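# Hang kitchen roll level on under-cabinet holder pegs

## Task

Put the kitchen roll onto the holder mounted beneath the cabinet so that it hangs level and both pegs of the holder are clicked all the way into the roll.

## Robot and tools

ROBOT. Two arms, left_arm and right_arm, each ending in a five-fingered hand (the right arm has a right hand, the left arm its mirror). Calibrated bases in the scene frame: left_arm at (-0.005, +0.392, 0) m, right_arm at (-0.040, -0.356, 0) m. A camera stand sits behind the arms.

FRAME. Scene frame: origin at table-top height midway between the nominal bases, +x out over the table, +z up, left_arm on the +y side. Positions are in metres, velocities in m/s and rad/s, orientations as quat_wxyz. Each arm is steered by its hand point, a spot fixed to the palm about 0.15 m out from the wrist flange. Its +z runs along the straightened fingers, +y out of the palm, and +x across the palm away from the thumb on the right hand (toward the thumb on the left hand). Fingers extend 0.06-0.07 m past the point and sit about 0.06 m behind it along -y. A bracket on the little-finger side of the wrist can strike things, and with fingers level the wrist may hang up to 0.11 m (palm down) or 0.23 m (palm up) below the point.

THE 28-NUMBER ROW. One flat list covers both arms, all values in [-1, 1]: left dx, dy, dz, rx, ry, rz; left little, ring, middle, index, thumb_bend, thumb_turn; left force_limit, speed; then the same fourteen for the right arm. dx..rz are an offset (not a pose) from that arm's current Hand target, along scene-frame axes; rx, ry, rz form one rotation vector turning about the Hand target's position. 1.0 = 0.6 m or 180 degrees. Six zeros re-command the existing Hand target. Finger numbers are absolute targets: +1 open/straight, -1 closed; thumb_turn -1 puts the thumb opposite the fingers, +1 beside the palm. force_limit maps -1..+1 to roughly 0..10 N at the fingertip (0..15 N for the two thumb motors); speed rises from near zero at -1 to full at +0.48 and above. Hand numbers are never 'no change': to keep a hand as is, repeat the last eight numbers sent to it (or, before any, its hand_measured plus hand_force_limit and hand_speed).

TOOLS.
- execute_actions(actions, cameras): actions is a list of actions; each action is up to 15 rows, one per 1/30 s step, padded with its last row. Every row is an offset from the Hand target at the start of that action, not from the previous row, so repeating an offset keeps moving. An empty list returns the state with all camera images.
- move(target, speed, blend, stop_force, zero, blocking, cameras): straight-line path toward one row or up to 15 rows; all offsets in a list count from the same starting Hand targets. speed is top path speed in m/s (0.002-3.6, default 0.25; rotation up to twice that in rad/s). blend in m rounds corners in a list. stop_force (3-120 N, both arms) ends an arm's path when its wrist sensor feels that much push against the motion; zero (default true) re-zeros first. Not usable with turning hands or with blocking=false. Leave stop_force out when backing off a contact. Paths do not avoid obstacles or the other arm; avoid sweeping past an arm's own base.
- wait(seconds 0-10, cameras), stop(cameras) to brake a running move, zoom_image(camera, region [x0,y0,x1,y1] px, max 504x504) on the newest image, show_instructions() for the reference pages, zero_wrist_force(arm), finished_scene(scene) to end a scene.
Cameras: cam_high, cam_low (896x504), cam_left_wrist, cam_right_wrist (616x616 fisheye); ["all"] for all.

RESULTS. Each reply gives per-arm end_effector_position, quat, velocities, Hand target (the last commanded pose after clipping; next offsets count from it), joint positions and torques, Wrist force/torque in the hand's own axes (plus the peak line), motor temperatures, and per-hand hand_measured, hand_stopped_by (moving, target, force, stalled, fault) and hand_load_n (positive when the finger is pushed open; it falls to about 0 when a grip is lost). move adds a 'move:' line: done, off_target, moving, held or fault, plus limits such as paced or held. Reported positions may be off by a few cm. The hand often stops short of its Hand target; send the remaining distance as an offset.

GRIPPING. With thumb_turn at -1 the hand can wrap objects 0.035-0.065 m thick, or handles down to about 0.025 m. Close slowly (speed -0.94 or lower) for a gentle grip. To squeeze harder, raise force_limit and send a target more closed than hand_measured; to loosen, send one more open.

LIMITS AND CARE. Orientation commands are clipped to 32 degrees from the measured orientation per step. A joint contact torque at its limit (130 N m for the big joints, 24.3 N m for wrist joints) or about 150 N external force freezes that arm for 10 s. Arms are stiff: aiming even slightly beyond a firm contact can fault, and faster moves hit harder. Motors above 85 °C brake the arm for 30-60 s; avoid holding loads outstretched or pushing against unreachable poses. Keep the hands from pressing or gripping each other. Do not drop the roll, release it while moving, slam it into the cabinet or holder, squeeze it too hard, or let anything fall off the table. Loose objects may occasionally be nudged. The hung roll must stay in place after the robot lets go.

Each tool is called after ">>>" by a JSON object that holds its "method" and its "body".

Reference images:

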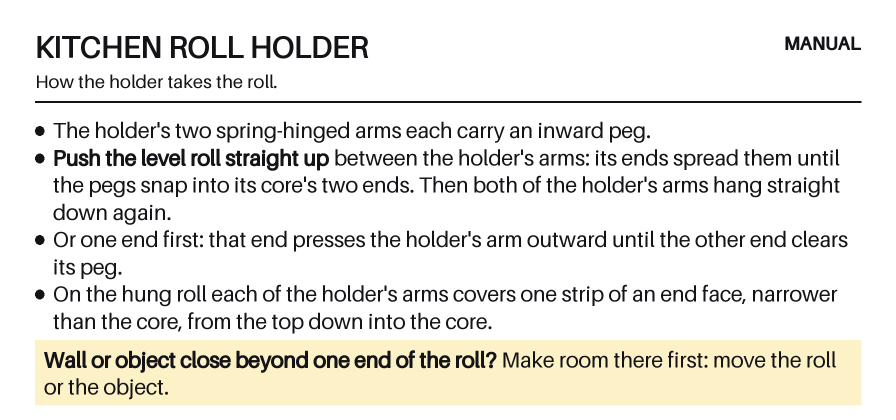

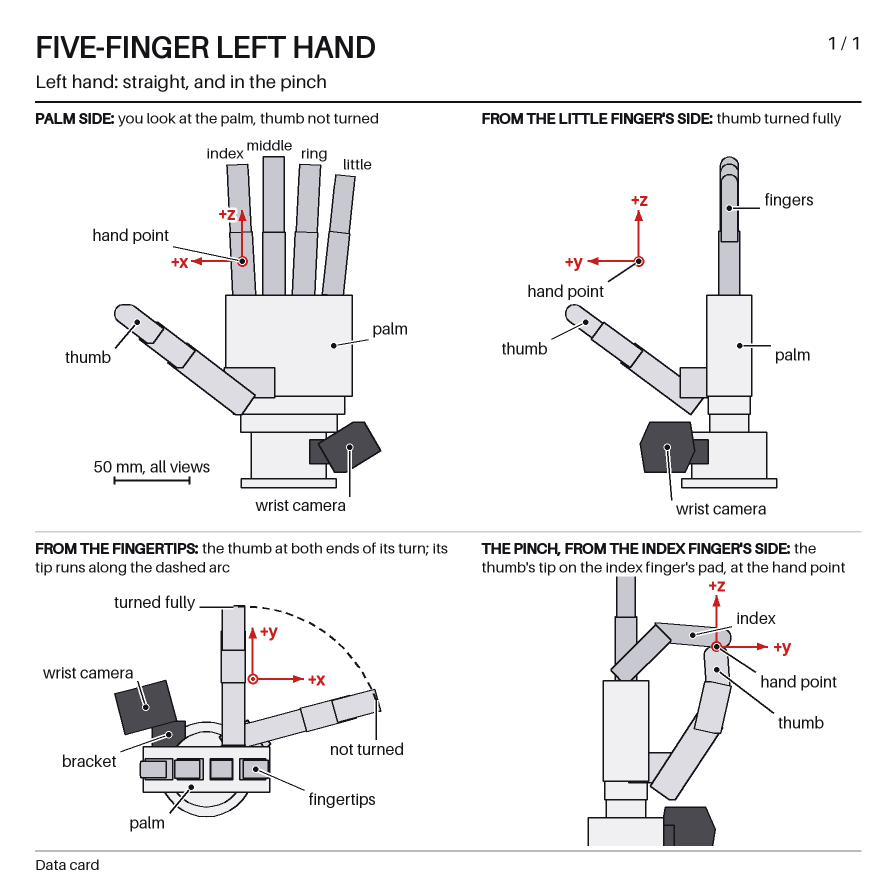

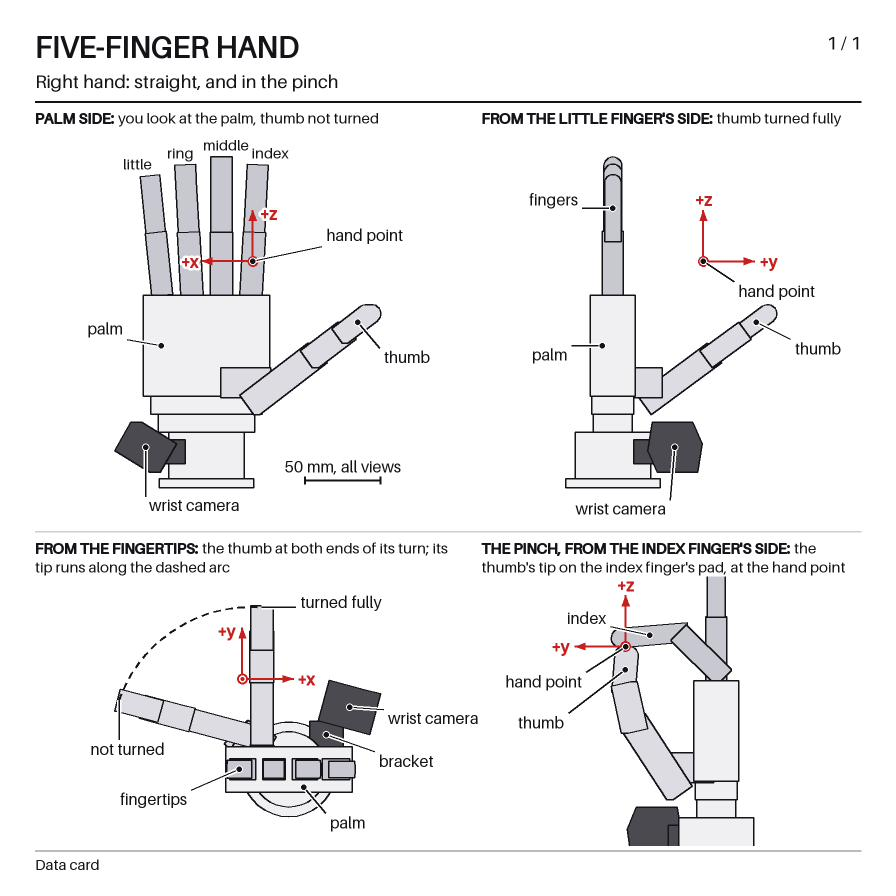

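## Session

>>> {"method": "execute_actions", "body": {"actions": []}}

Scene clock: 0.00 s.
left_arm: end_effector_position=(+0.2553, +0.5381, +0.2971) hand_measured=(+1.000, +1.000, +1.000, +1.000, +1.000, +1.000) hand_load_n=(+0.0, +0.0, +0.0, +0.0, +0.0, +0.0) hand_stopped_by=(target, target, target, target, target, target) hand_force_limit=0.00 hand_speed=-0.80 end_effector_quat_wxyz=(-0.186, +0.553, -0.484, +0.652) | right_arm: end_effector_position=(-0.0317, -0.0630, +0.2383) hand_measured=(+1.000, +1.000, +1.000, +1.000, +1.000, +1.000) hand_load_n=(+0.0, +0.0, +0.0, +0.0, -0.5, +0.0) hand_stopped_by=(target, target, target, target, target, target) hand_force_limit=0.00 hand_speed=-0.80 end_effector_quat_wxyz=(-0.039, +0.999, -0.033, -0.009)
Joint positions: left_arm=[4.952 -1.757 -2.375 1.118 -0.687 -0.673] | right_arm=[1.067 -1.513 1.743 1.283 1.517 -3.624]
Joint velocities: within noise
Joint torques (N m): no reading
Motor temperatures (°C): left_arm=[31 30 27 39 34 31] | right_arm=[30 30 29 36 33 34]
Wrist force (N): no reading
Wrist torque (N m): no reading
Wrist force, peak (N): no reading
Hand target: left_arm +0.2553, +0.5381, +0.2971; -0.186, +0.553, -0.484, +0.652 | right_arm -0.0317, -0.0630, +0.2383; -0.039, +0.999, -0.033, -0.009
camera_calibration:
cam_left_wrist: T_world_to_cam=[[0.19259, 0.172132, 0.966064, -0.423015], [-0.807454, -0.531637, 0.255697, 0.412497], [0.557609, -0.829297, 0.0366011, 0.406057], [0, 0, 0, 1]] pos_world=[0.18812, 0.628855, 0.288323]
cam_right_wrist: T_world_to_cam=[[0.216563, -0.972586, -0.0847128, -0.0390363], [-0.843669, -0.230106, 0.485051, -0.152163], [-0.491247, -0.0335745, -0.870373, 0.304337], [0, 0, 0, 1]] pos_world=[0.0295829, -0.0627618, 0.335386]

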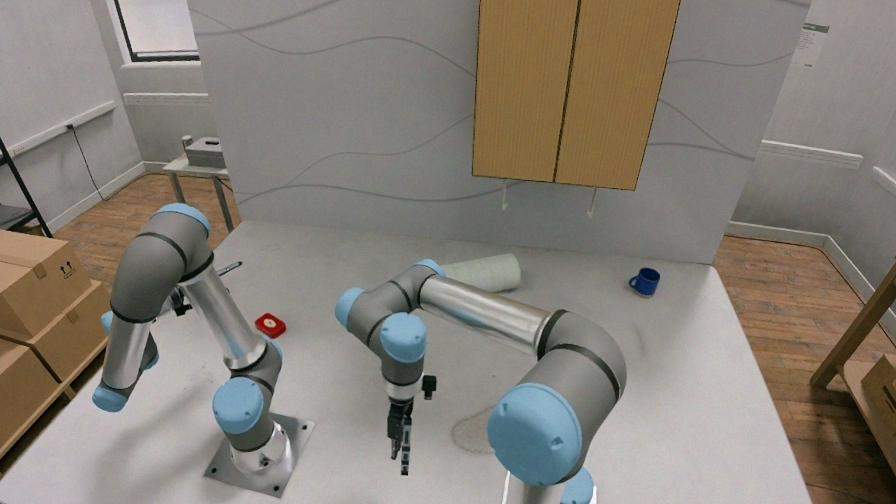

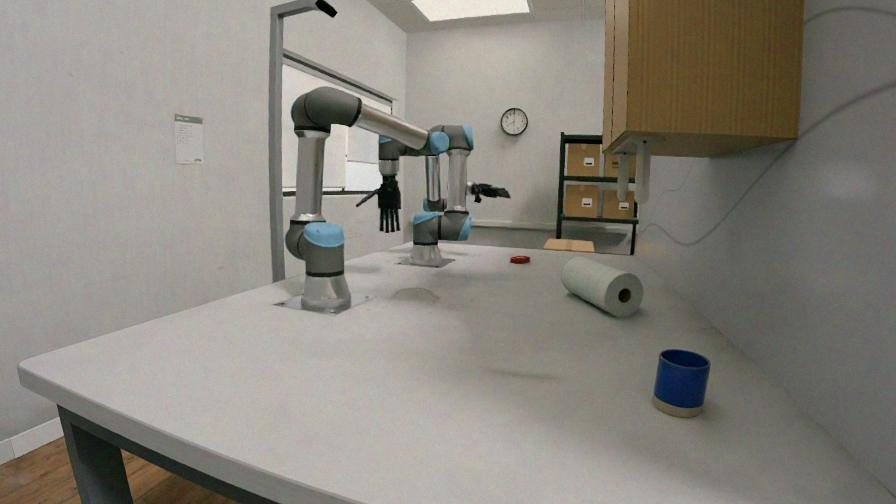

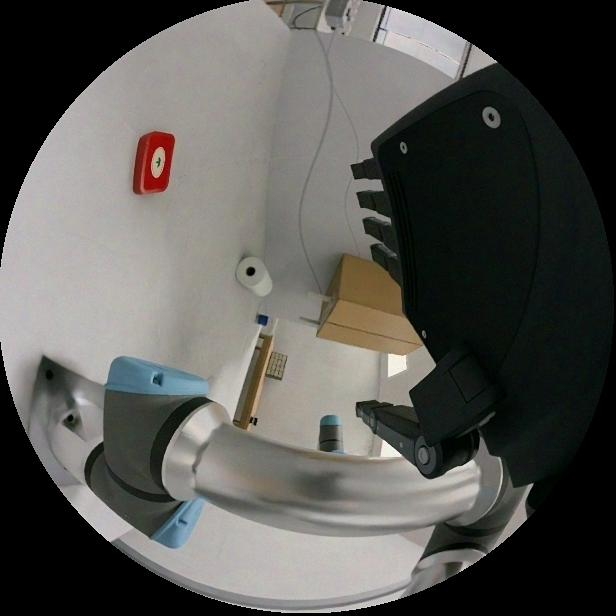

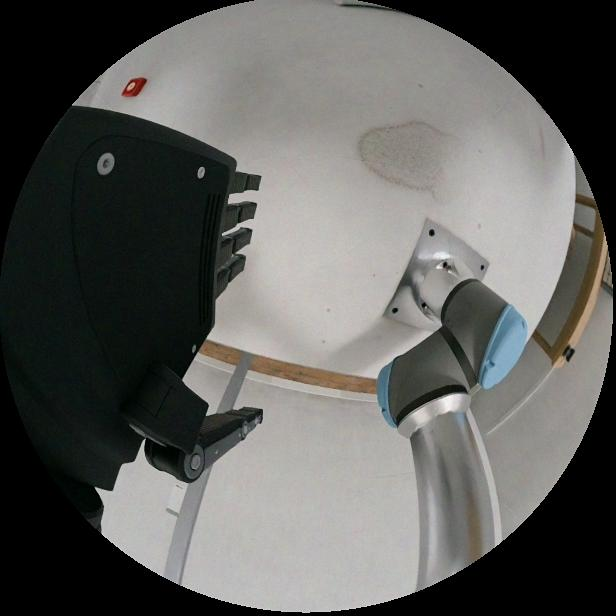

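>>> {"method": "zoom_image", "body": {"camera": "cam_high", "region": [410, 160, 690, 320]}}

>>> {"method": "zoom_image", "body": {"camera": "cam_low", "region": [540, 110, 740, 340]}}

>>> {"method": "zoom_image", "body": {"camera": "cam_left_wrist", "region": [200, 180, 380, 360]}}

Scaled by 1.800.

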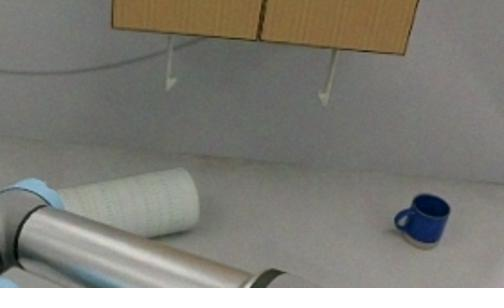

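Scaled by 2.191.

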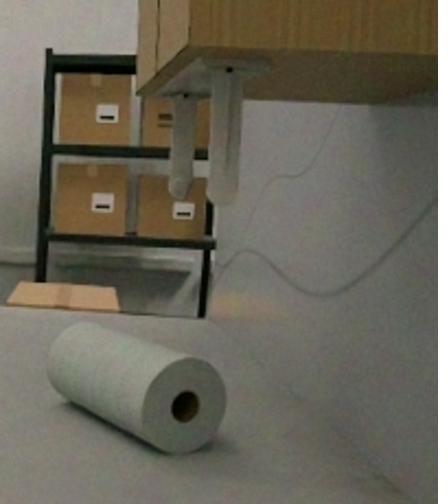

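Scaled by 2.800 from the camera's 616x616 image, which has a finer 880x880 frame.

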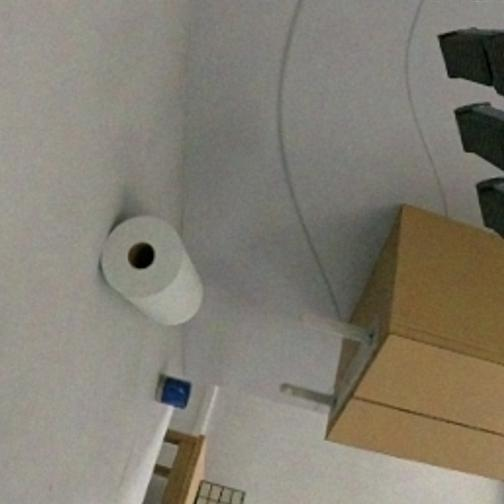

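>>> {"method": "move", "body": {"target": [0.325,-0.697,-0.128,0.2209,0.2553,0.0255,1,1,1,1,-1,1,0,0.2,0.7195,-0.145,0.07,0.2746,-0.1617,-0.2645,0,0,0,0,-1,1,0,0.2], "speed": 0.4, "cameras": ["all"]}}

Scene clock: 19.43 s.
left_arm: end_effector_position=(+0.3879, +0.1508, +0.2224) hand_measured=(+1.000, +1.000, +1.000, +1.000, -1.000, +1.000) hand_load_n=(+0.0, +0.0, +0.0, +0.0, -0.5, +0.0) hand_stopped_by=(target, target, target, target, target, target) hand_force_limit=0.00 hand_speed=0.20 end_effector_quat_wxyz=(-0.453, +0.624, -0.457, +0.444) | right_arm: end_effector_position=(+0.4000, -0.1500, +0.2803) hand_measured=(+0.000, +0.000, +0.000, +0.000, -0.582, +1.000) hand_load_n=(+0.0, +0.0, +0.0, +2.5, +7.5, -1.5) hand_stopped_by=(target, target, target, target, force, target) hand_force_limit=0.00 hand_speed=0.20 end_effector_quat_wxyz=(-0.443, +0.769, -0.400, +0.231)
Joint positions: left_arm=[4.797 0.241 -2.514 1.059 -0.211 -2.079] | right_arm=[-0.156 -1.667 1.798 0.568 0.892 -3.629]
Joint torques (N m): left_arm=[1.41 -28.03 13.33 -2.48 1.47 -0.03] | right_arm=[11.63 -9.24 -6.78 -1.59 1.85 2.47]
Wrist force (N): left_arm=[-0.3 1.3 0.2] | right_arm=[0.9 0.4 0.5]
Wrist torque (N m): left_arm=[0.13 0.11 -0.05] | right_arm=[-0.12 -0.18 0.01]
Wrist force, peak (N): left_arm=[8.6 0.0 1.9] | right_arm=[1.7 0.0 1.1]
Hand target: left_arm +0.3879, +0.1508, +0.2224; -0.453, +0.624, -0.457, +0.444 (not the last commanded pose) | right_arm +0.4000, -0.1500, +0.2803; -0.443, +0.769, -0.400, +0.231
Off the commanded pose: left_arm 0.070 m, 51 deg | right_arm 0.000 m, 0 deg.
FORCE FAULT: contact force on the left arm reached its limit, and that arm stopped. The contact can be on any part of that arm, not only on its tool. That arm's remaining commands of this call were not run. That arm is still stopped at the end of this call. That arm stays stopped for about 10 more seconds. Until then a move that you send moves the other arm only, and its call returns only when the move has ended. Once the stop has ended, the next robot result says so. If the stop ends while you think or write, that arm runs what you send next, counted from a new Hand target: where the arm stands when the stop ends. While its stop runs, that arm, its gripper or tool too, takes no new command. Until it ends, the stop uses up actions while you think or wait. An arm that is not stopped still takes commands.
shoulder posture changed (left arm): the wrist came as close to joint 1's axis as it can, and the arm is now in the other of its two shoulder postures.
move: fault (left_arm); limits=paced
camera_calibration:
cam_left_wrist: T_world_to_cam=[[0.243017, -0.152487, 0.957962, -0.278563], [-0.398456, -0.916095, -0.0447417, 0.298891], [0.884407, -0.370833, -0.283386, -0.111146], [0, 0, 0, 1]] pos_world=[0.285088, 0.190119, 0.248728]
cam_right_wrist: T_world_to_cam=[[-0.228206, -0.503774, -0.833147, 0.244415], [-0.928077, 0.371197, 0.0297589, 0.423278], [0.29427, 0.780016, -0.55225, 0.2688], [0, 0, 0, 1]] pos_world=[0.369512, -0.243658, 0.339482]

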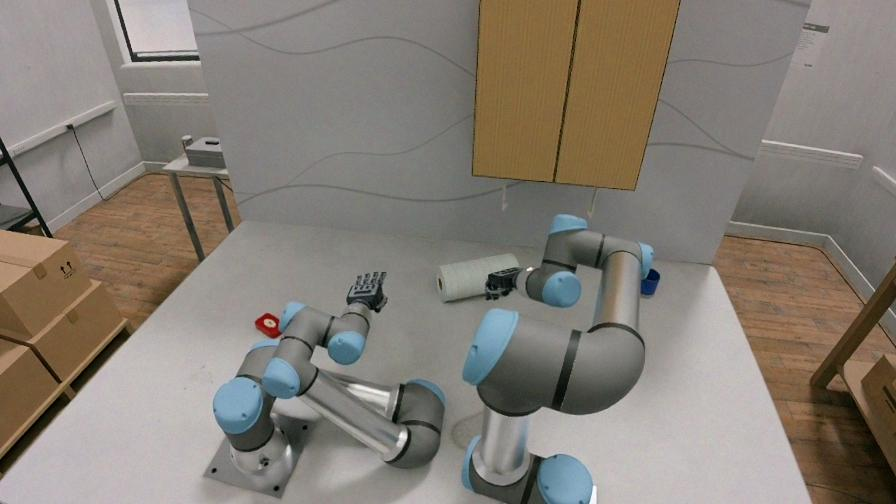

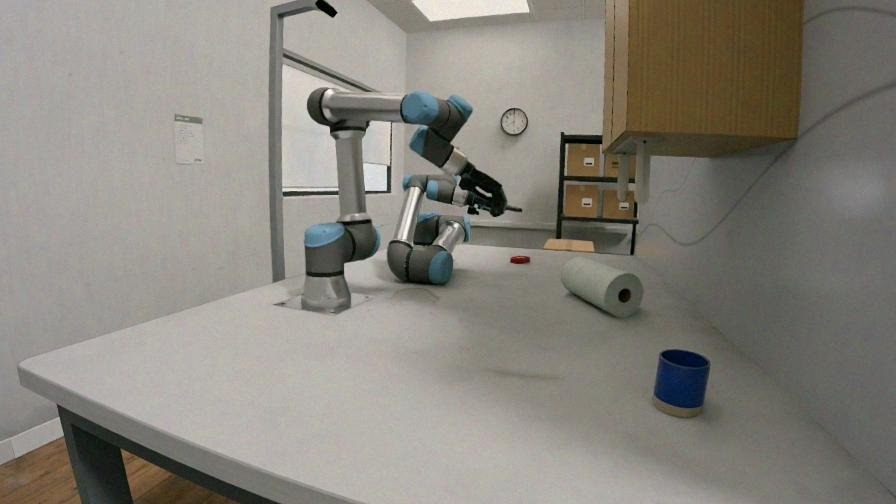

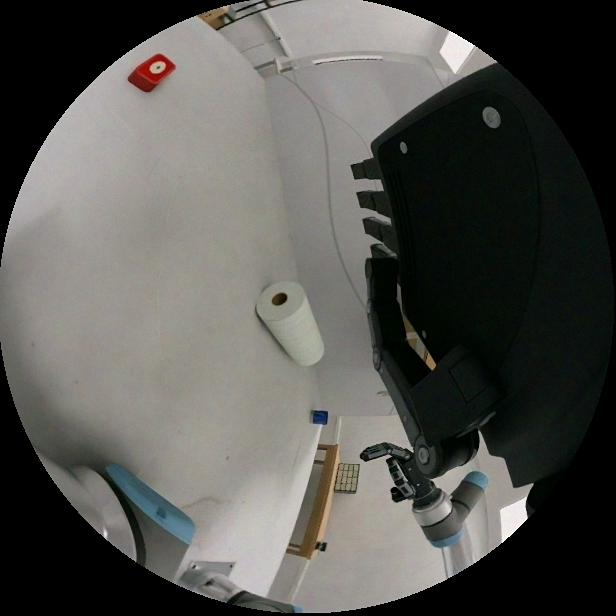

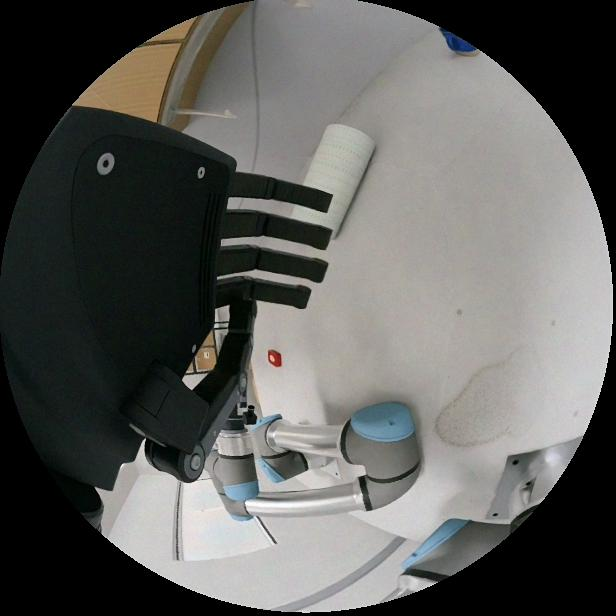

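>>> {"method": "move", "body": {"target": [0,0,0,0,0,0,1,1,1,1,-1,1,0,0.2,0,0,0,0,0,0,0,0,0,0,-0.2,1,0,0.2], "cameras": ["cam_high","cam_low","cam_right_wrist"]}}

>>> {"method": "zoom_image", "body": {"camera": "cam_high", "region": [410, 160, 610, 320]}}

>>> {"method": "zoom_image", "body": {"camera": "cam_right_wrist", "region": [160, 80, 400, 320]}}

>>> {"method": "zoom_image", "body": {"camera": "cam_low", "region": [550, 230, 670, 340]}}

Scene clock: 22.63 s.
left_arm: end_effector_position=(+0.3879, +0.1508, +0.2224) hand_measured=(+1.000, +1.000, +1.000, +1.000, -1.000, +1.000) hand_load_n=(+0.0, +0.0, +0.0, +0.0, +0.0, +0.0) hand_stopped_by=(target, target, target, target, target, target) hand_force_limit=0.00 hand_speed=0.20 end_effector_quat_wxyz=(-0.453, +0.624, -0.457, +0.444) | right_arm: end_effector_position=(+0.4000, -0.1500, +0.2803) hand_measured=(+0.000, +0.000, +0.000, +0.000, -0.200, +1.000) hand_load_n=(+0.0, +0.0, +0.0, +0.0, +0.0, +0.0) hand_stopped_by=(target, target, target, target, target, target) hand_force_limit=0.00 hand_speed=0.20 end_effector_quat_wxyz=(-0.443, +0.769, -0.400, +0.231)
Joint positions: left_arm=[4.797 0.241 -2.514 1.059 -0.211 -2.079] | right_arm=[-0.156 -1.667 1.798 0.568 0.892 -3.629]
Joint torques (N m): left_arm=[1.45 -28.29 13.21 -2.53 1.42 -0.09] | right_arm=[11.45 -9.11 -6.48 -0.9 1.47 2.6]
Wrist force (N): left_arm=[-0.3 1.3 0.1] | right_arm=[0.7 0.3 0.5]
Wrist torque (N m): left_arm=[0.15 0.12 -0.05] | right_arm=[-0.14 -0.16 0.00]
Wrist force, peak (N): left_arm=[-0.5 1.7 0.2] | right_arm=[1.1 0.6 0.8]
Hand target: left_arm +0.3879, +0.1508, +0.2224; -0.453, +0.624, -0.457, +0.444 | right_arm +0.4000, -0.1500, +0.2803; -0.443, +0.769, -0.400, +0.231
Off the commanded pose: right_arm 0.000 m, 0 deg.
FORCE FAULT, CONTINUED: the left arm was still stopped when this call began, by the force fault that an earlier result reported. Since the last result the stop counts as 5 of the actions that you can send in this scene. That arm ran no command of this call. That arm is still stopped at the end of this call. That arm stays stopped for about 6 more seconds. If the stop ends while you think or write, that arm runs what you send next, counted from a new Hand target: where the arm stands when the stop ends. While its stop runs, that arm, its gripper or tool too, takes no new command.
move: done (right_arm), not run (left_arm; its earlier fault stop)
camera_calibration:
cam_right_wrist: T_world_to_cam=[[-0.228267, -0.503729, -0.833157, 0.244451], [-0.928033, 0.371306, 0.0297684, 0.423285], [0.294361, 0.779993, -0.552234, 0.268755], [0, 0, 0, 1]] pos_world=[0.369511, -0.243658, 0.339482]
Images, in order (width x height): cam_high 896x504, cam_low 896x504, cam_right_wrist 616x616.

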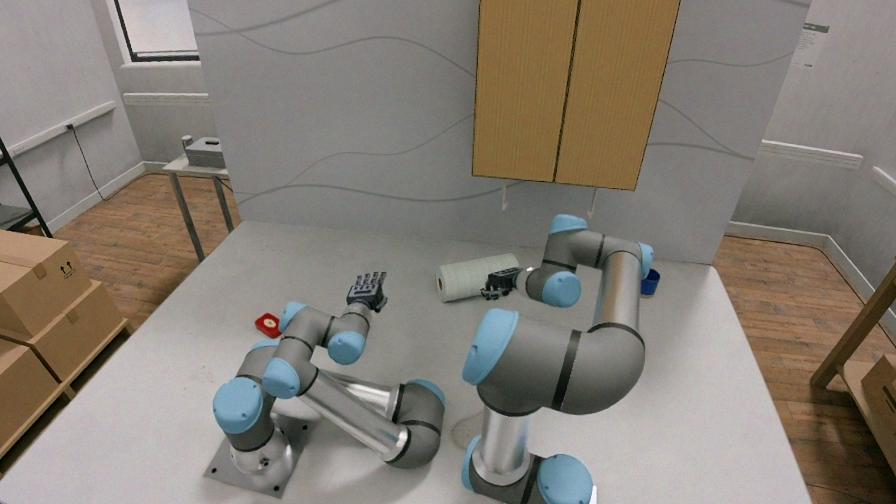

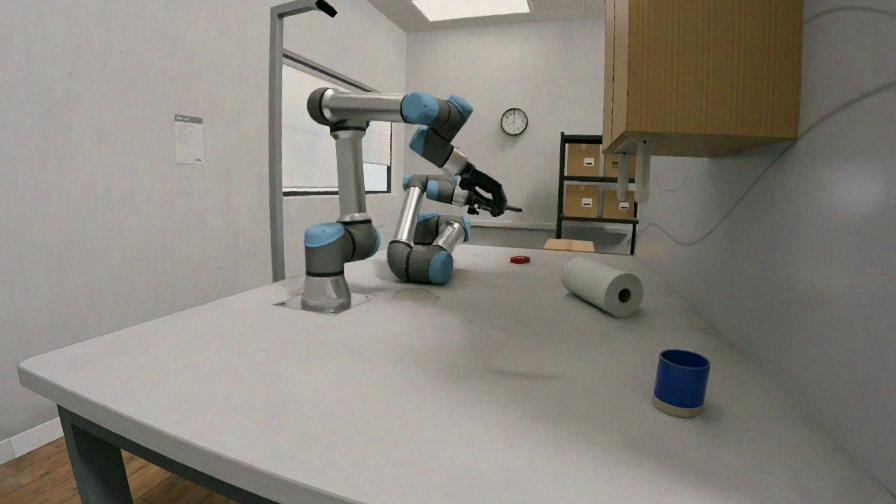

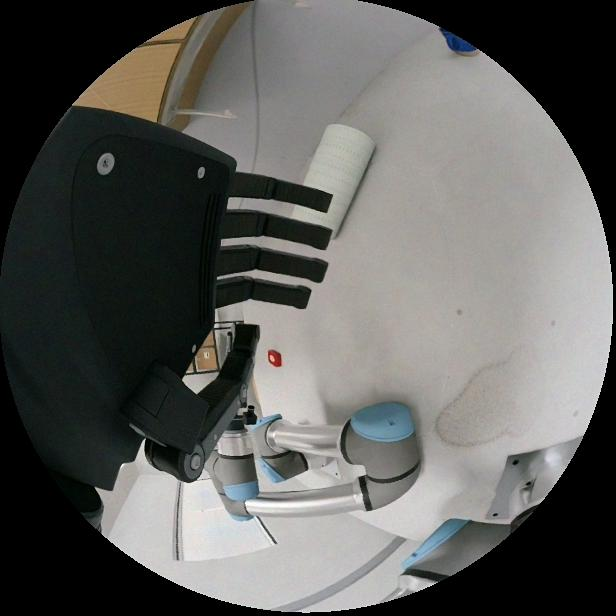

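Scaled by 2.520.

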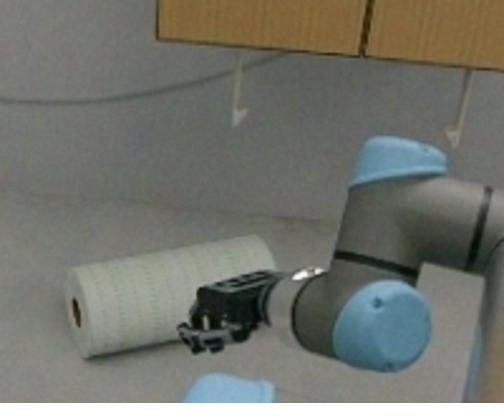

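Scaled by 2.100 from the camera's 616x616 image, which has a finer 880x880 frame.

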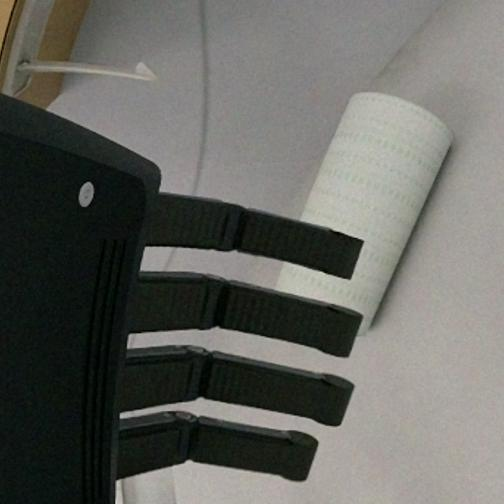

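Scaled by 4.200.

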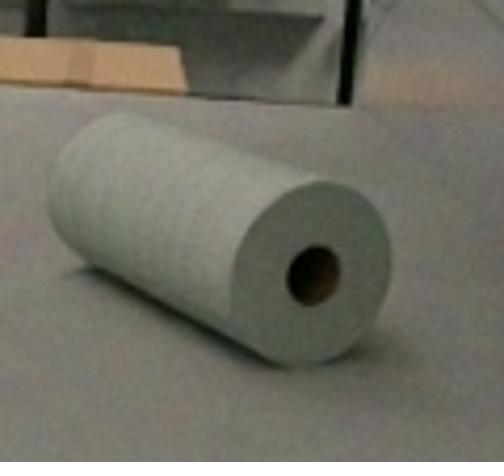

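>>> {"method": "move", "body": {"target": [-0.221,0.6455,0.1245,-0.1414,-0.0176,-0.1704,1,1,1,1,-1,1,0,0.2,0,0,0,0,0,0,0,0,0,0,-0.2,1,0,0.2], "speed": 0.15, "cameras": ["cam_high","cam_left_wrist"]}}

Scene clock: 28.07 s.
left_arm: end_effector_position=(+0.3879, +0.1508, +0.2224) hand_measured=(+1.000, +1.000, +1.000, +1.000, -1.000, +1.000) hand_load_n=(+0.0, +0.0, +0.0, +0.0, +0.0, +0.0) hand_stopped_by=(target, target, target, target, target, target) hand_force_limit=0.00 hand_speed=0.20 end_effector_quat_wxyz=(-0.453, +0.624, -0.457, +0.444) | right_arm: end_effector_position=(+0.4000, -0.1500, +0.2803) hand_measured=(+0.000, +0.000, +0.000, +0.000, -0.200, +1.000) hand_load_n=(+0.0, +0.0, +0.0, +0.0, +0.0, +0.0) hand_stopped_by=(target, target, target, target, target, target) hand_force_limit=0.00 hand_speed=0.20 end_effector_quat_wxyz=(-0.443, +0.769, -0.400, +0.231)
Joint positions: left_arm=[4.797 0.241 -2.514 1.059 -0.211 -2.079] | right_arm=[-0.156 -1.667 1.798 0.568 0.892 -3.629]
Joint torques (N m): left_arm=[1.56 -28.14 13 -2.51 1.54 0.02] | right_arm=[10.58 -10.39 -8.34 2.25 -2.93 2.53]
Wrist force (N): left_arm=[-0.4 1.4 0.3] | right_arm=[0.8 0.3 0.3]
Wrist torque (N m): left_arm=[0.14 0.13 -0.06] | right_arm=[-0.12 -0.17 0.00]
Wrist force, peak (N): left_arm=[-0.4 1.7 0.1] | right_arm=[1.2 0.4 0.9]
Hand target: left_arm +0.3879, +0.1508, +0.2224; -0.453, +0.624, -0.457, +0.444 (not the last commanded pose) | right_arm +0.4000, -0.1500, +0.2803; -0.443, +0.769, -0.400, +0.231
Off the commanded pose: right_arm 0.000 m, 0 deg.
FORCE FAULT, CONTINUED: the left arm was still stopped when this call began, by the force fault that an earlier result reported. Since the last result the stop counts as 9 of the actions that you can send in this scene. That arm ran no command of this call. That arm is still stopped at the end of this call. That arm stays stopped for about 1 more second. If the stop ends while you think or write, that arm runs what you send next, counted from a new Hand target: where the arm stands when the stop ends. While its stop runs, that arm, its gripper or tool too, takes no new command.
move: done (right_arm), not run (left_arm; its earlier fault stop)
camera_calibration:
cam_left_wrist: T_world_to_cam=[[0.243017, -0.152487, 0.957962, -0.278563], [-0.398456, -0.916095, -0.0447417, 0.298891], [0.884407, -0.370833, -0.283386, -0.111146], [0, 0, 0, 1]] pos_world=[0.285088, 0.190119, 0.248728]
Images, in order (width x height): cam_high 896x504, cam_left_wrist 616x616.

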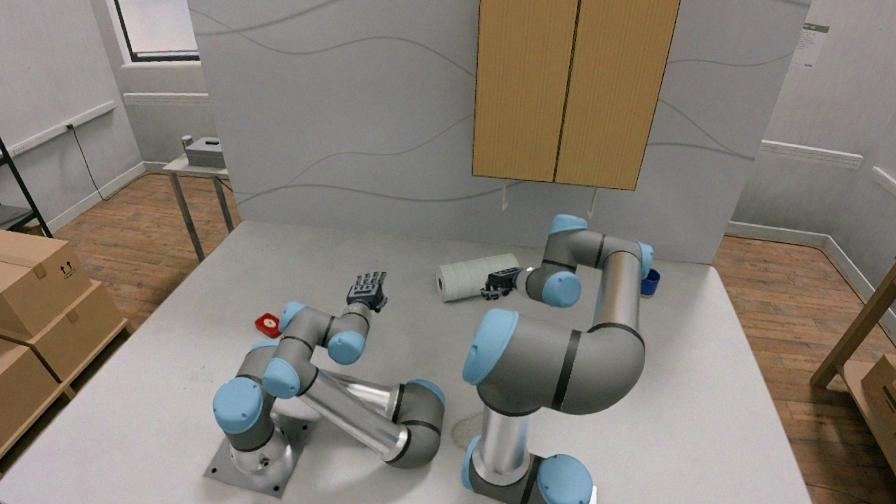

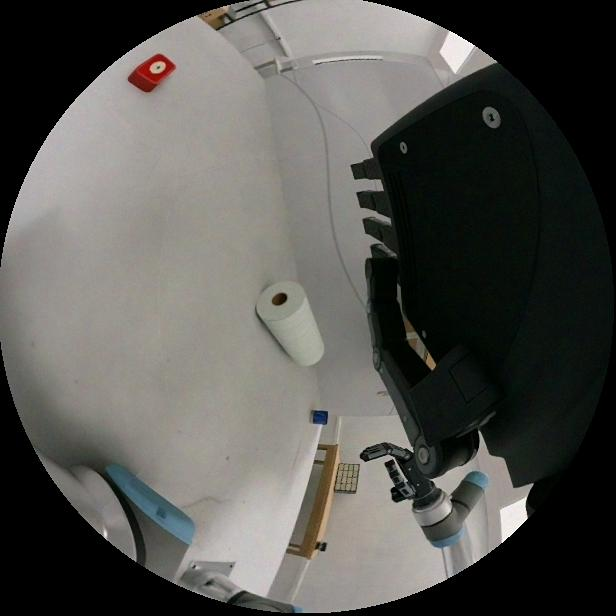

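>>> {"method": "move", "body": {"target": [-0.221,0.6455,0.1245,-0.1414,-0.0176,-0.1704,1,1,1,1,-1,1,0,0.2,0.3667,-0.0333,-0.03,0,0,0,0,0,0,0,-0.2,1,0,0.2], "speed": 0.15, "cameras": ["cam_high","cam_left_wrist","cam_right_wrist"]}}

Scene clock: 30.60 s.
left_arm: end_effector_position=(+0.3879, +0.1508, +0.2224) hand_measured=(+1.000, +1.000, +1.000, +1.000, -1.000, +1.000) hand_load_n=(+0.0, +0.0, +0.0, +0.0, +0.0, +0.0) hand_stopped_by=(target, target, target, target, target, target) hand_force_limit=0.00 hand_speed=0.20 end_effector_quat_wxyz=(-0.453, +0.624, -0.457, +0.444) | right_arm: end_effector_position=(+0.6199, -0.1700, +0.2623) hand_measured=(+0.000, +0.000, +0.000, +0.000, -0.200, +1.000) hand_load_n=(+0.0, +0.0, +0.0, +0.0, +0.0, +0.0) hand_stopped_by=(target, target, target, target, target, target) hand_force_limit=0.00 hand_speed=0.20 end_effector_quat_wxyz=(-0.443, +0.769, -0.400, +0.231)
Joint positions: left_arm=[4.797 0.241 -2.514 1.059 -0.211 -2.079] | right_arm=[-0.108 -1.129 1.204 0.601 0.929 -3.59]
Joint torques (N m): left_arm=[1.18 -28.38 12.86 -2.46 1.58 -0.09] | right_arm=[11.93 -32.31 -33.24 2.92 1.93 -2.53]
Wrist force (N): left_arm=[-0.2 1.7 0.2] | right_arm=[0.8 0.3 0.5]
Wrist torque (N m): left_arm=[0.19 0.11 -0.06] | right_arm=[-0.11 -0.18 0.14]
Wrist force, peak (N): left_arm=[-0.2 1.7 0.2] | right_arm=[1.6 -0.2 0.9]
Hand target: left_arm +0.3879, +0.1508, +0.2224; -0.453, +0.624, -0.457, +0.444 (not the last commanded pose) | right_arm +0.6200, -0.1700, +0.2623; -0.443, +0.769, -0.400, +0.231
Off the commanded pose: right_arm 0.000 m, 0 deg.
FORCE FAULT, CONTINUED: the left arm's stop, for the force fault that an earlier result reported, is over. That arm was still stopped when this call began, so it ran no command of this call. During its stop the left arm's controller moved it back a little. That arm's target is now where it stood when the stop ended, not its last command. That arm accepts commands again.
move: done (right_arm), not run (left_arm; its earlier fault stop)
camera_calibration:
cam_left_wrist: T_world_to_cam=[[0.243017, -0.152487, 0.957962, -0.278563], [-0.398456, -0.916095, -0.0447417, 0.298891], [0.884407, -0.370833, -0.283386, -0.111146], [0, 0, 0, 1]] pos_world=[0.285088, 0.190119, 0.248728]
cam_right_wrist: T_world_to_cam=[[-0.228243, -0.503664, -0.833203, 0.269594], [-0.928034, 0.371304, 0.0297709, 0.63532], [0.294377, 0.780036, -0.552165, 0.209664], [0, 0, 0, 1]] pos_world=[0.589411, -0.263658, 0.321482]
Images, in order (width x height): cam_high 896x504, cam_left_wrist 616x616, cam_right_wrist 616x616.

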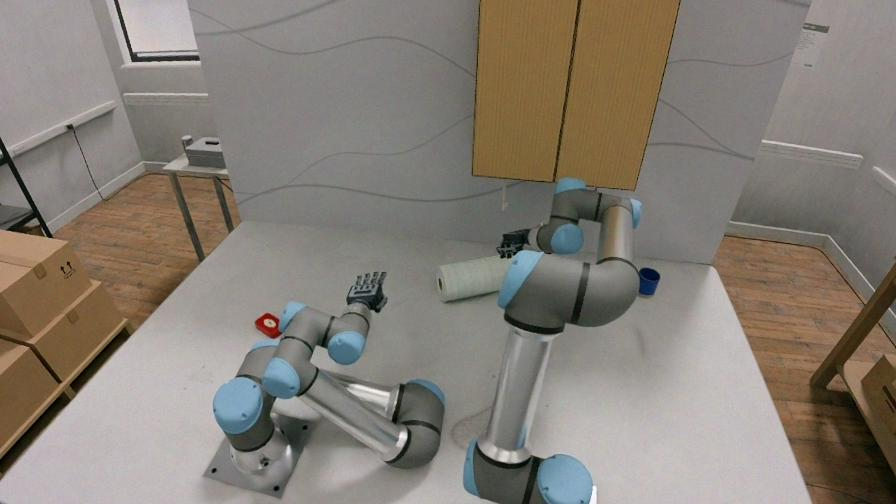

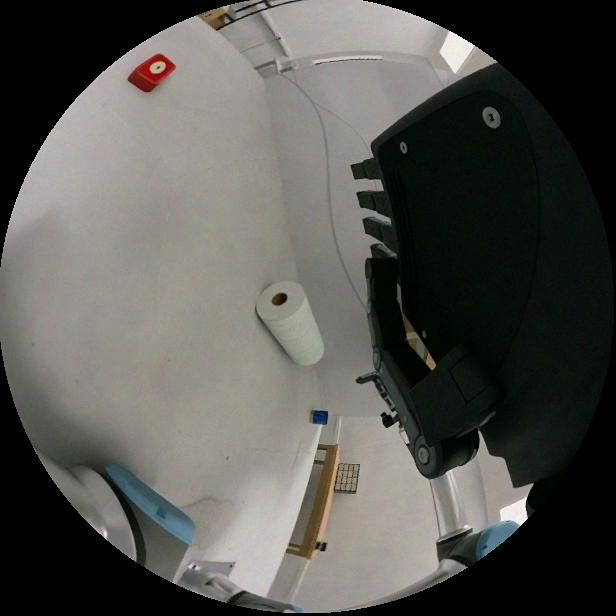

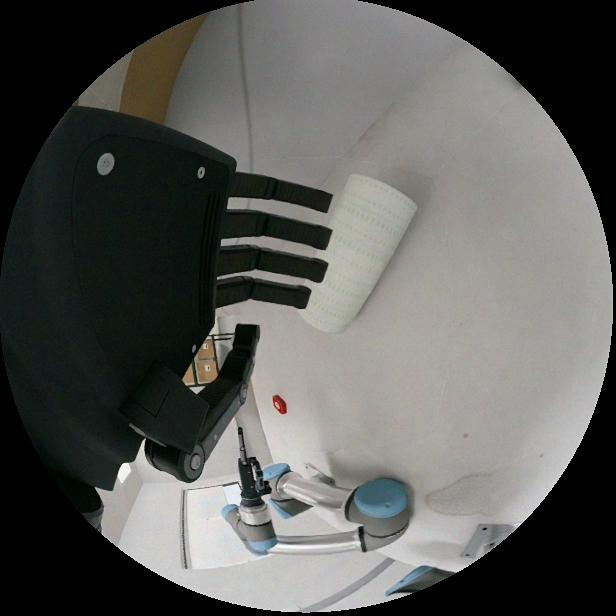

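>>> {"method": "move", "body": {"target": [-0.221,0.6455,0.1245,-0.1414,-0.0176,-0.1704,1,1,1,1,-1,1,0,0.2,0,0,0,0,0,0,0,0,0,0,-0.2,1,0,0.2], "speed": 0.15, "cameras": ["cam_high","cam_low"]}}

Scene clock: 37.30 s.
left_arm: end_effector_position=(+0.2554, +0.5380, +0.2970) hand_measured=(+1.000, +1.000, +1.000, +1.000, -1.000, +1.000) hand_load_n=(+0.0, +0.0, +0.0, +0.0, +0.0, +0.0) hand_stopped_by=(target, target, target, target, target, target) hand_force_limit=0.00 hand_speed=0.20 end_effector_quat_wxyz=(-0.186, +0.553, -0.484, +0.652) | right_arm: end_effector_position=(+0.6200, -0.1700, +0.2623) hand_measured=(+0.000, +0.000, +0.000, +0.000, -0.200, +1.000) hand_load_n=(+0.0, +0.0, +0.0, +0.5, +0.0, +0.0) hand_stopped_by=(target, target, target, target, target, target) hand_force_limit=0.00 hand_speed=0.20 end_effector_quat_wxyz=(-0.443, +0.769, -0.400, +0.231)
Joint positions: left_arm=[4.95 -1.758 -2.375 1.118 -0.687 -0.673] | right_arm=[-0.108 -1.129 1.203 0.601 0.929 -3.59]
Joint torques (N m): left_arm=[-11.11 4.38 19.05 -3.61 -2.46 2.29] | right_arm=[11.88 -33.42 -32.29 2.69 1.97 -2.49]
Wrist force (N): left_arm=[0.0 1.2 0.3] | right_arm=[0.8 0.2 0.6]
Wrist torque (N m): left_arm=[0.16 0.02 -0.05] | right_arm=[-0.13 -0.18 0.13]
Wrist force, peak (N): left_arm=[-0.4 1.6 0.4] | right_arm=[1.3 0.5 0.3]
Hand target: left_arm +0.2553, +0.5381, +0.2971; -0.186, +0.553, -0.484, +0.652 | right_arm +0.6200, -0.1700, +0.2623; -0.443, +0.769, -0.400, +0.231
Off the commanded pose: left_arm 0.000 m, 0 deg | right_arm 0.000 m, 0 deg.
shoulder posture changed (left arm): the wrist came as close to joint 1's axis as it can, and the arm is now in the other of its two shoulder postures.
move: done
Images, in order (width x height): cam_high 896x504, cam_low 896x504.

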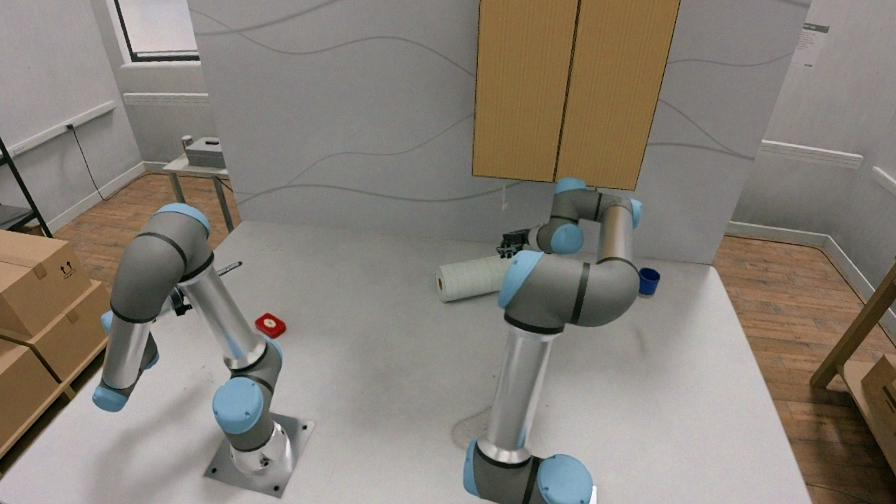

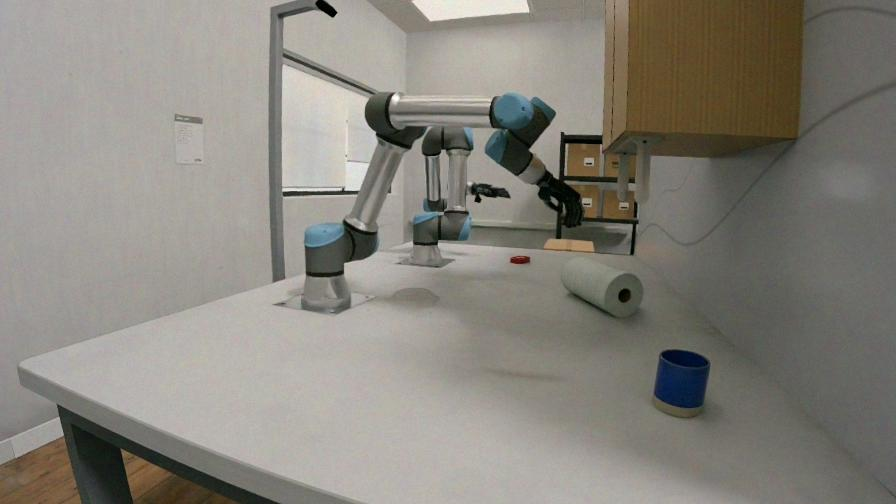

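>>> {"method": "move", "body": {"target": [[0.408,-0.197,-0.1285,0.2209,0.2553,0.0255,1,1,1,1,-1,1,0,0.2,0.1333,0.0167,-0.2038,0,0,-0.0444,1,1,1,1,-0.2,1,0,0.2],[0.408,-0.8635,-0.212,0.2209,0.2553,0.0255,1,1,1,1,-1,1,0,0.2,0.34,0.1117,-0.2238,0,0,-0.0444,1,1,1,1,-0.2,1,0,0.2]], "speed": 0.2, "blend": 0.03, "cameras": ["all"]}}

Scene clock: 48.50 s.
left_arm: end_effector_position=(+0.5001, +0.0200, +0.1699) hand_measured=(+1.000, +1.000, +1.000, +1.000, -1.000, +1.000) hand_load_n=(+0.0, +0.0, +0.0, +0.0, +0.0, +0.0) hand_stopped_by=(target, target, target, target, target, target) hand_force_limit=0.00 hand_speed=0.20 end_effector_quat_wxyz=(-0.183, +0.683, -0.683, +0.183) | right_arm: end_effector_position=(+0.8240, -0.1030, +0.1280) hand_measured=(+1.000, +1.000, +1.000, +1.000, -0.200, +1.000) hand_load_n=(+0.0, -0.5, +0.0, +0.0, +0.0, -0.5) hand_stopped_by=(target, target, target, target, target, target) hand_force_limit=0.00 hand_speed=0.20 end_effector_quat_wxyz=(-0.426, +0.739, -0.452, +0.261)
Joint positions: left_arm=[2.716 -2.152 -1.129 2.195 -1.776 -3.513] | right_arm=[0.056 -0.484 0.41 0.647 1.176 -3.386]
Joint torques (N m): left_arm=[-11.12 27.7 26.98 -3.69 -2.83 -2.67] | right_arm=[12.14 -55.07 -31.79 2.16 1.03 -2.62]
Wrist force (N): left_arm=[-0.8 0.6 0.2] | right_arm=[1.1 0.4 1.0]
Wrist torque (N m): left_arm=[0.03 0.23 0.00] | right_arm=[-0.13 -0.21 0.15]
Wrist force, peak (N): left_arm=[-0.1 1.5 0.3] | right_arm=[1.1 0.7 0.9]
Hand target: left_arm +0.5001, +0.0200, +0.1699; -0.183, +0.683, -0.683, +0.183 | right_arm +0.8240, -0.1030, +0.1280; -0.426, +0.739, -0.452, +0.261
Off the commanded pose: left_arm 0.000 m, 0 deg | right_arm 0.000 m, 0 deg.
move: done
camera_calibration:
cam_left_wrist: T_world_to_cam=[[0.829211, -0.327863, 0.452675, -0.479287], [-0.494007, -0.808763, 0.319154, 0.205319], [0.261468, -0.488271, -0.832602, 0.133456], [0, 0, 0, 1]] pos_world=[0.463965, 0.0740764, 0.262548]
cam_right_wrist: T_world_to_cam=[[-0.295954, -0.467036, -0.83324, 0.29761], [-0.867389, 0.496746, 0.0296536, 0.766742], [0.40006, 0.731519, -0.552116, -0.0689401], [0, 0, 0, 1]] pos_world=[0.780722, -0.19145, 0.187181]

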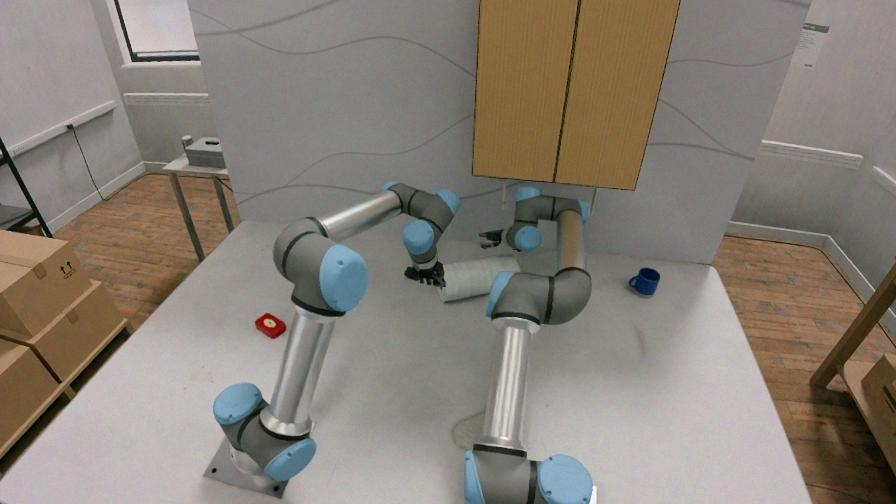

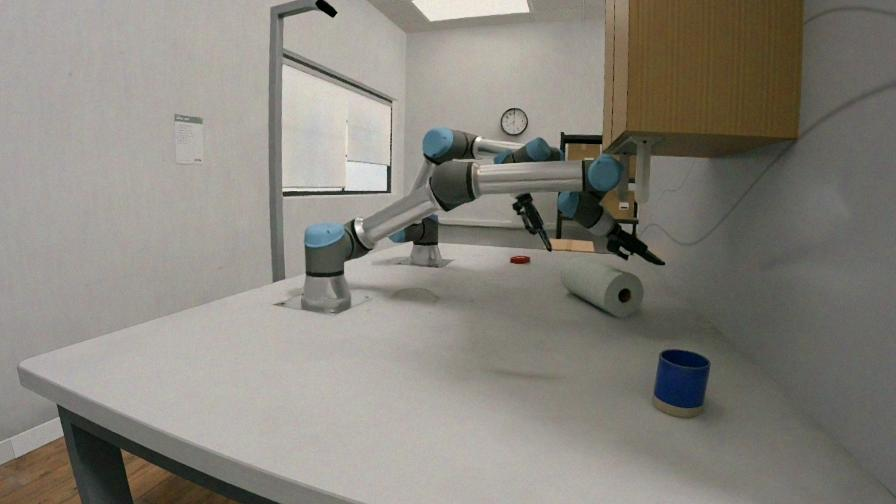

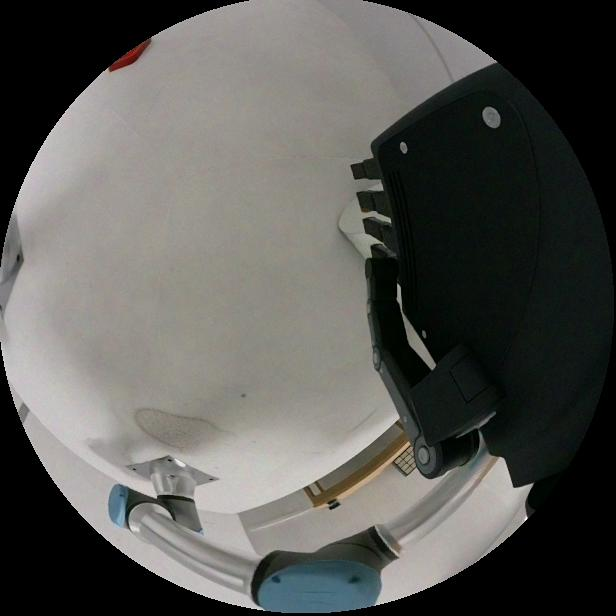

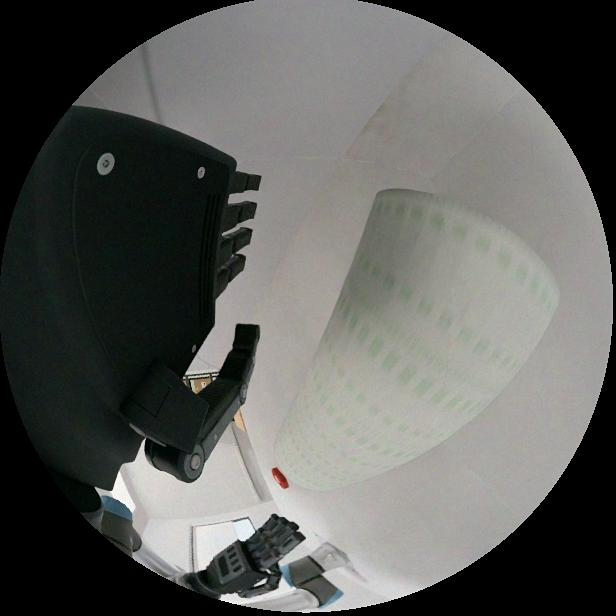

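>>> {"method": "zoom_image", "body": {"camera": "cam_high", "region": [420, 220, 560, 320]}}

>>> {"method": "zoom_image", "body": {"camera": "cam_low", "region": [500, 180, 680, 330]}}

Scaled by 3.600.

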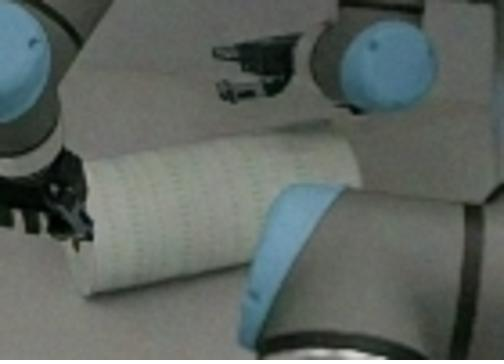

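Scaled by 2.800.

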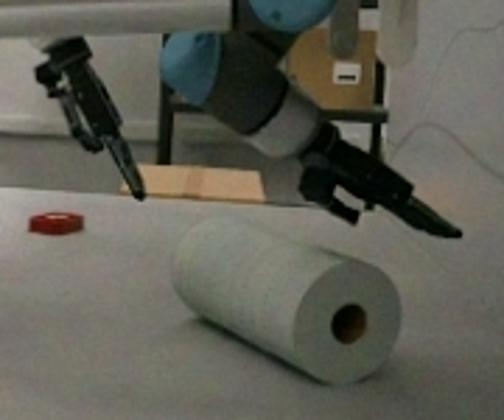

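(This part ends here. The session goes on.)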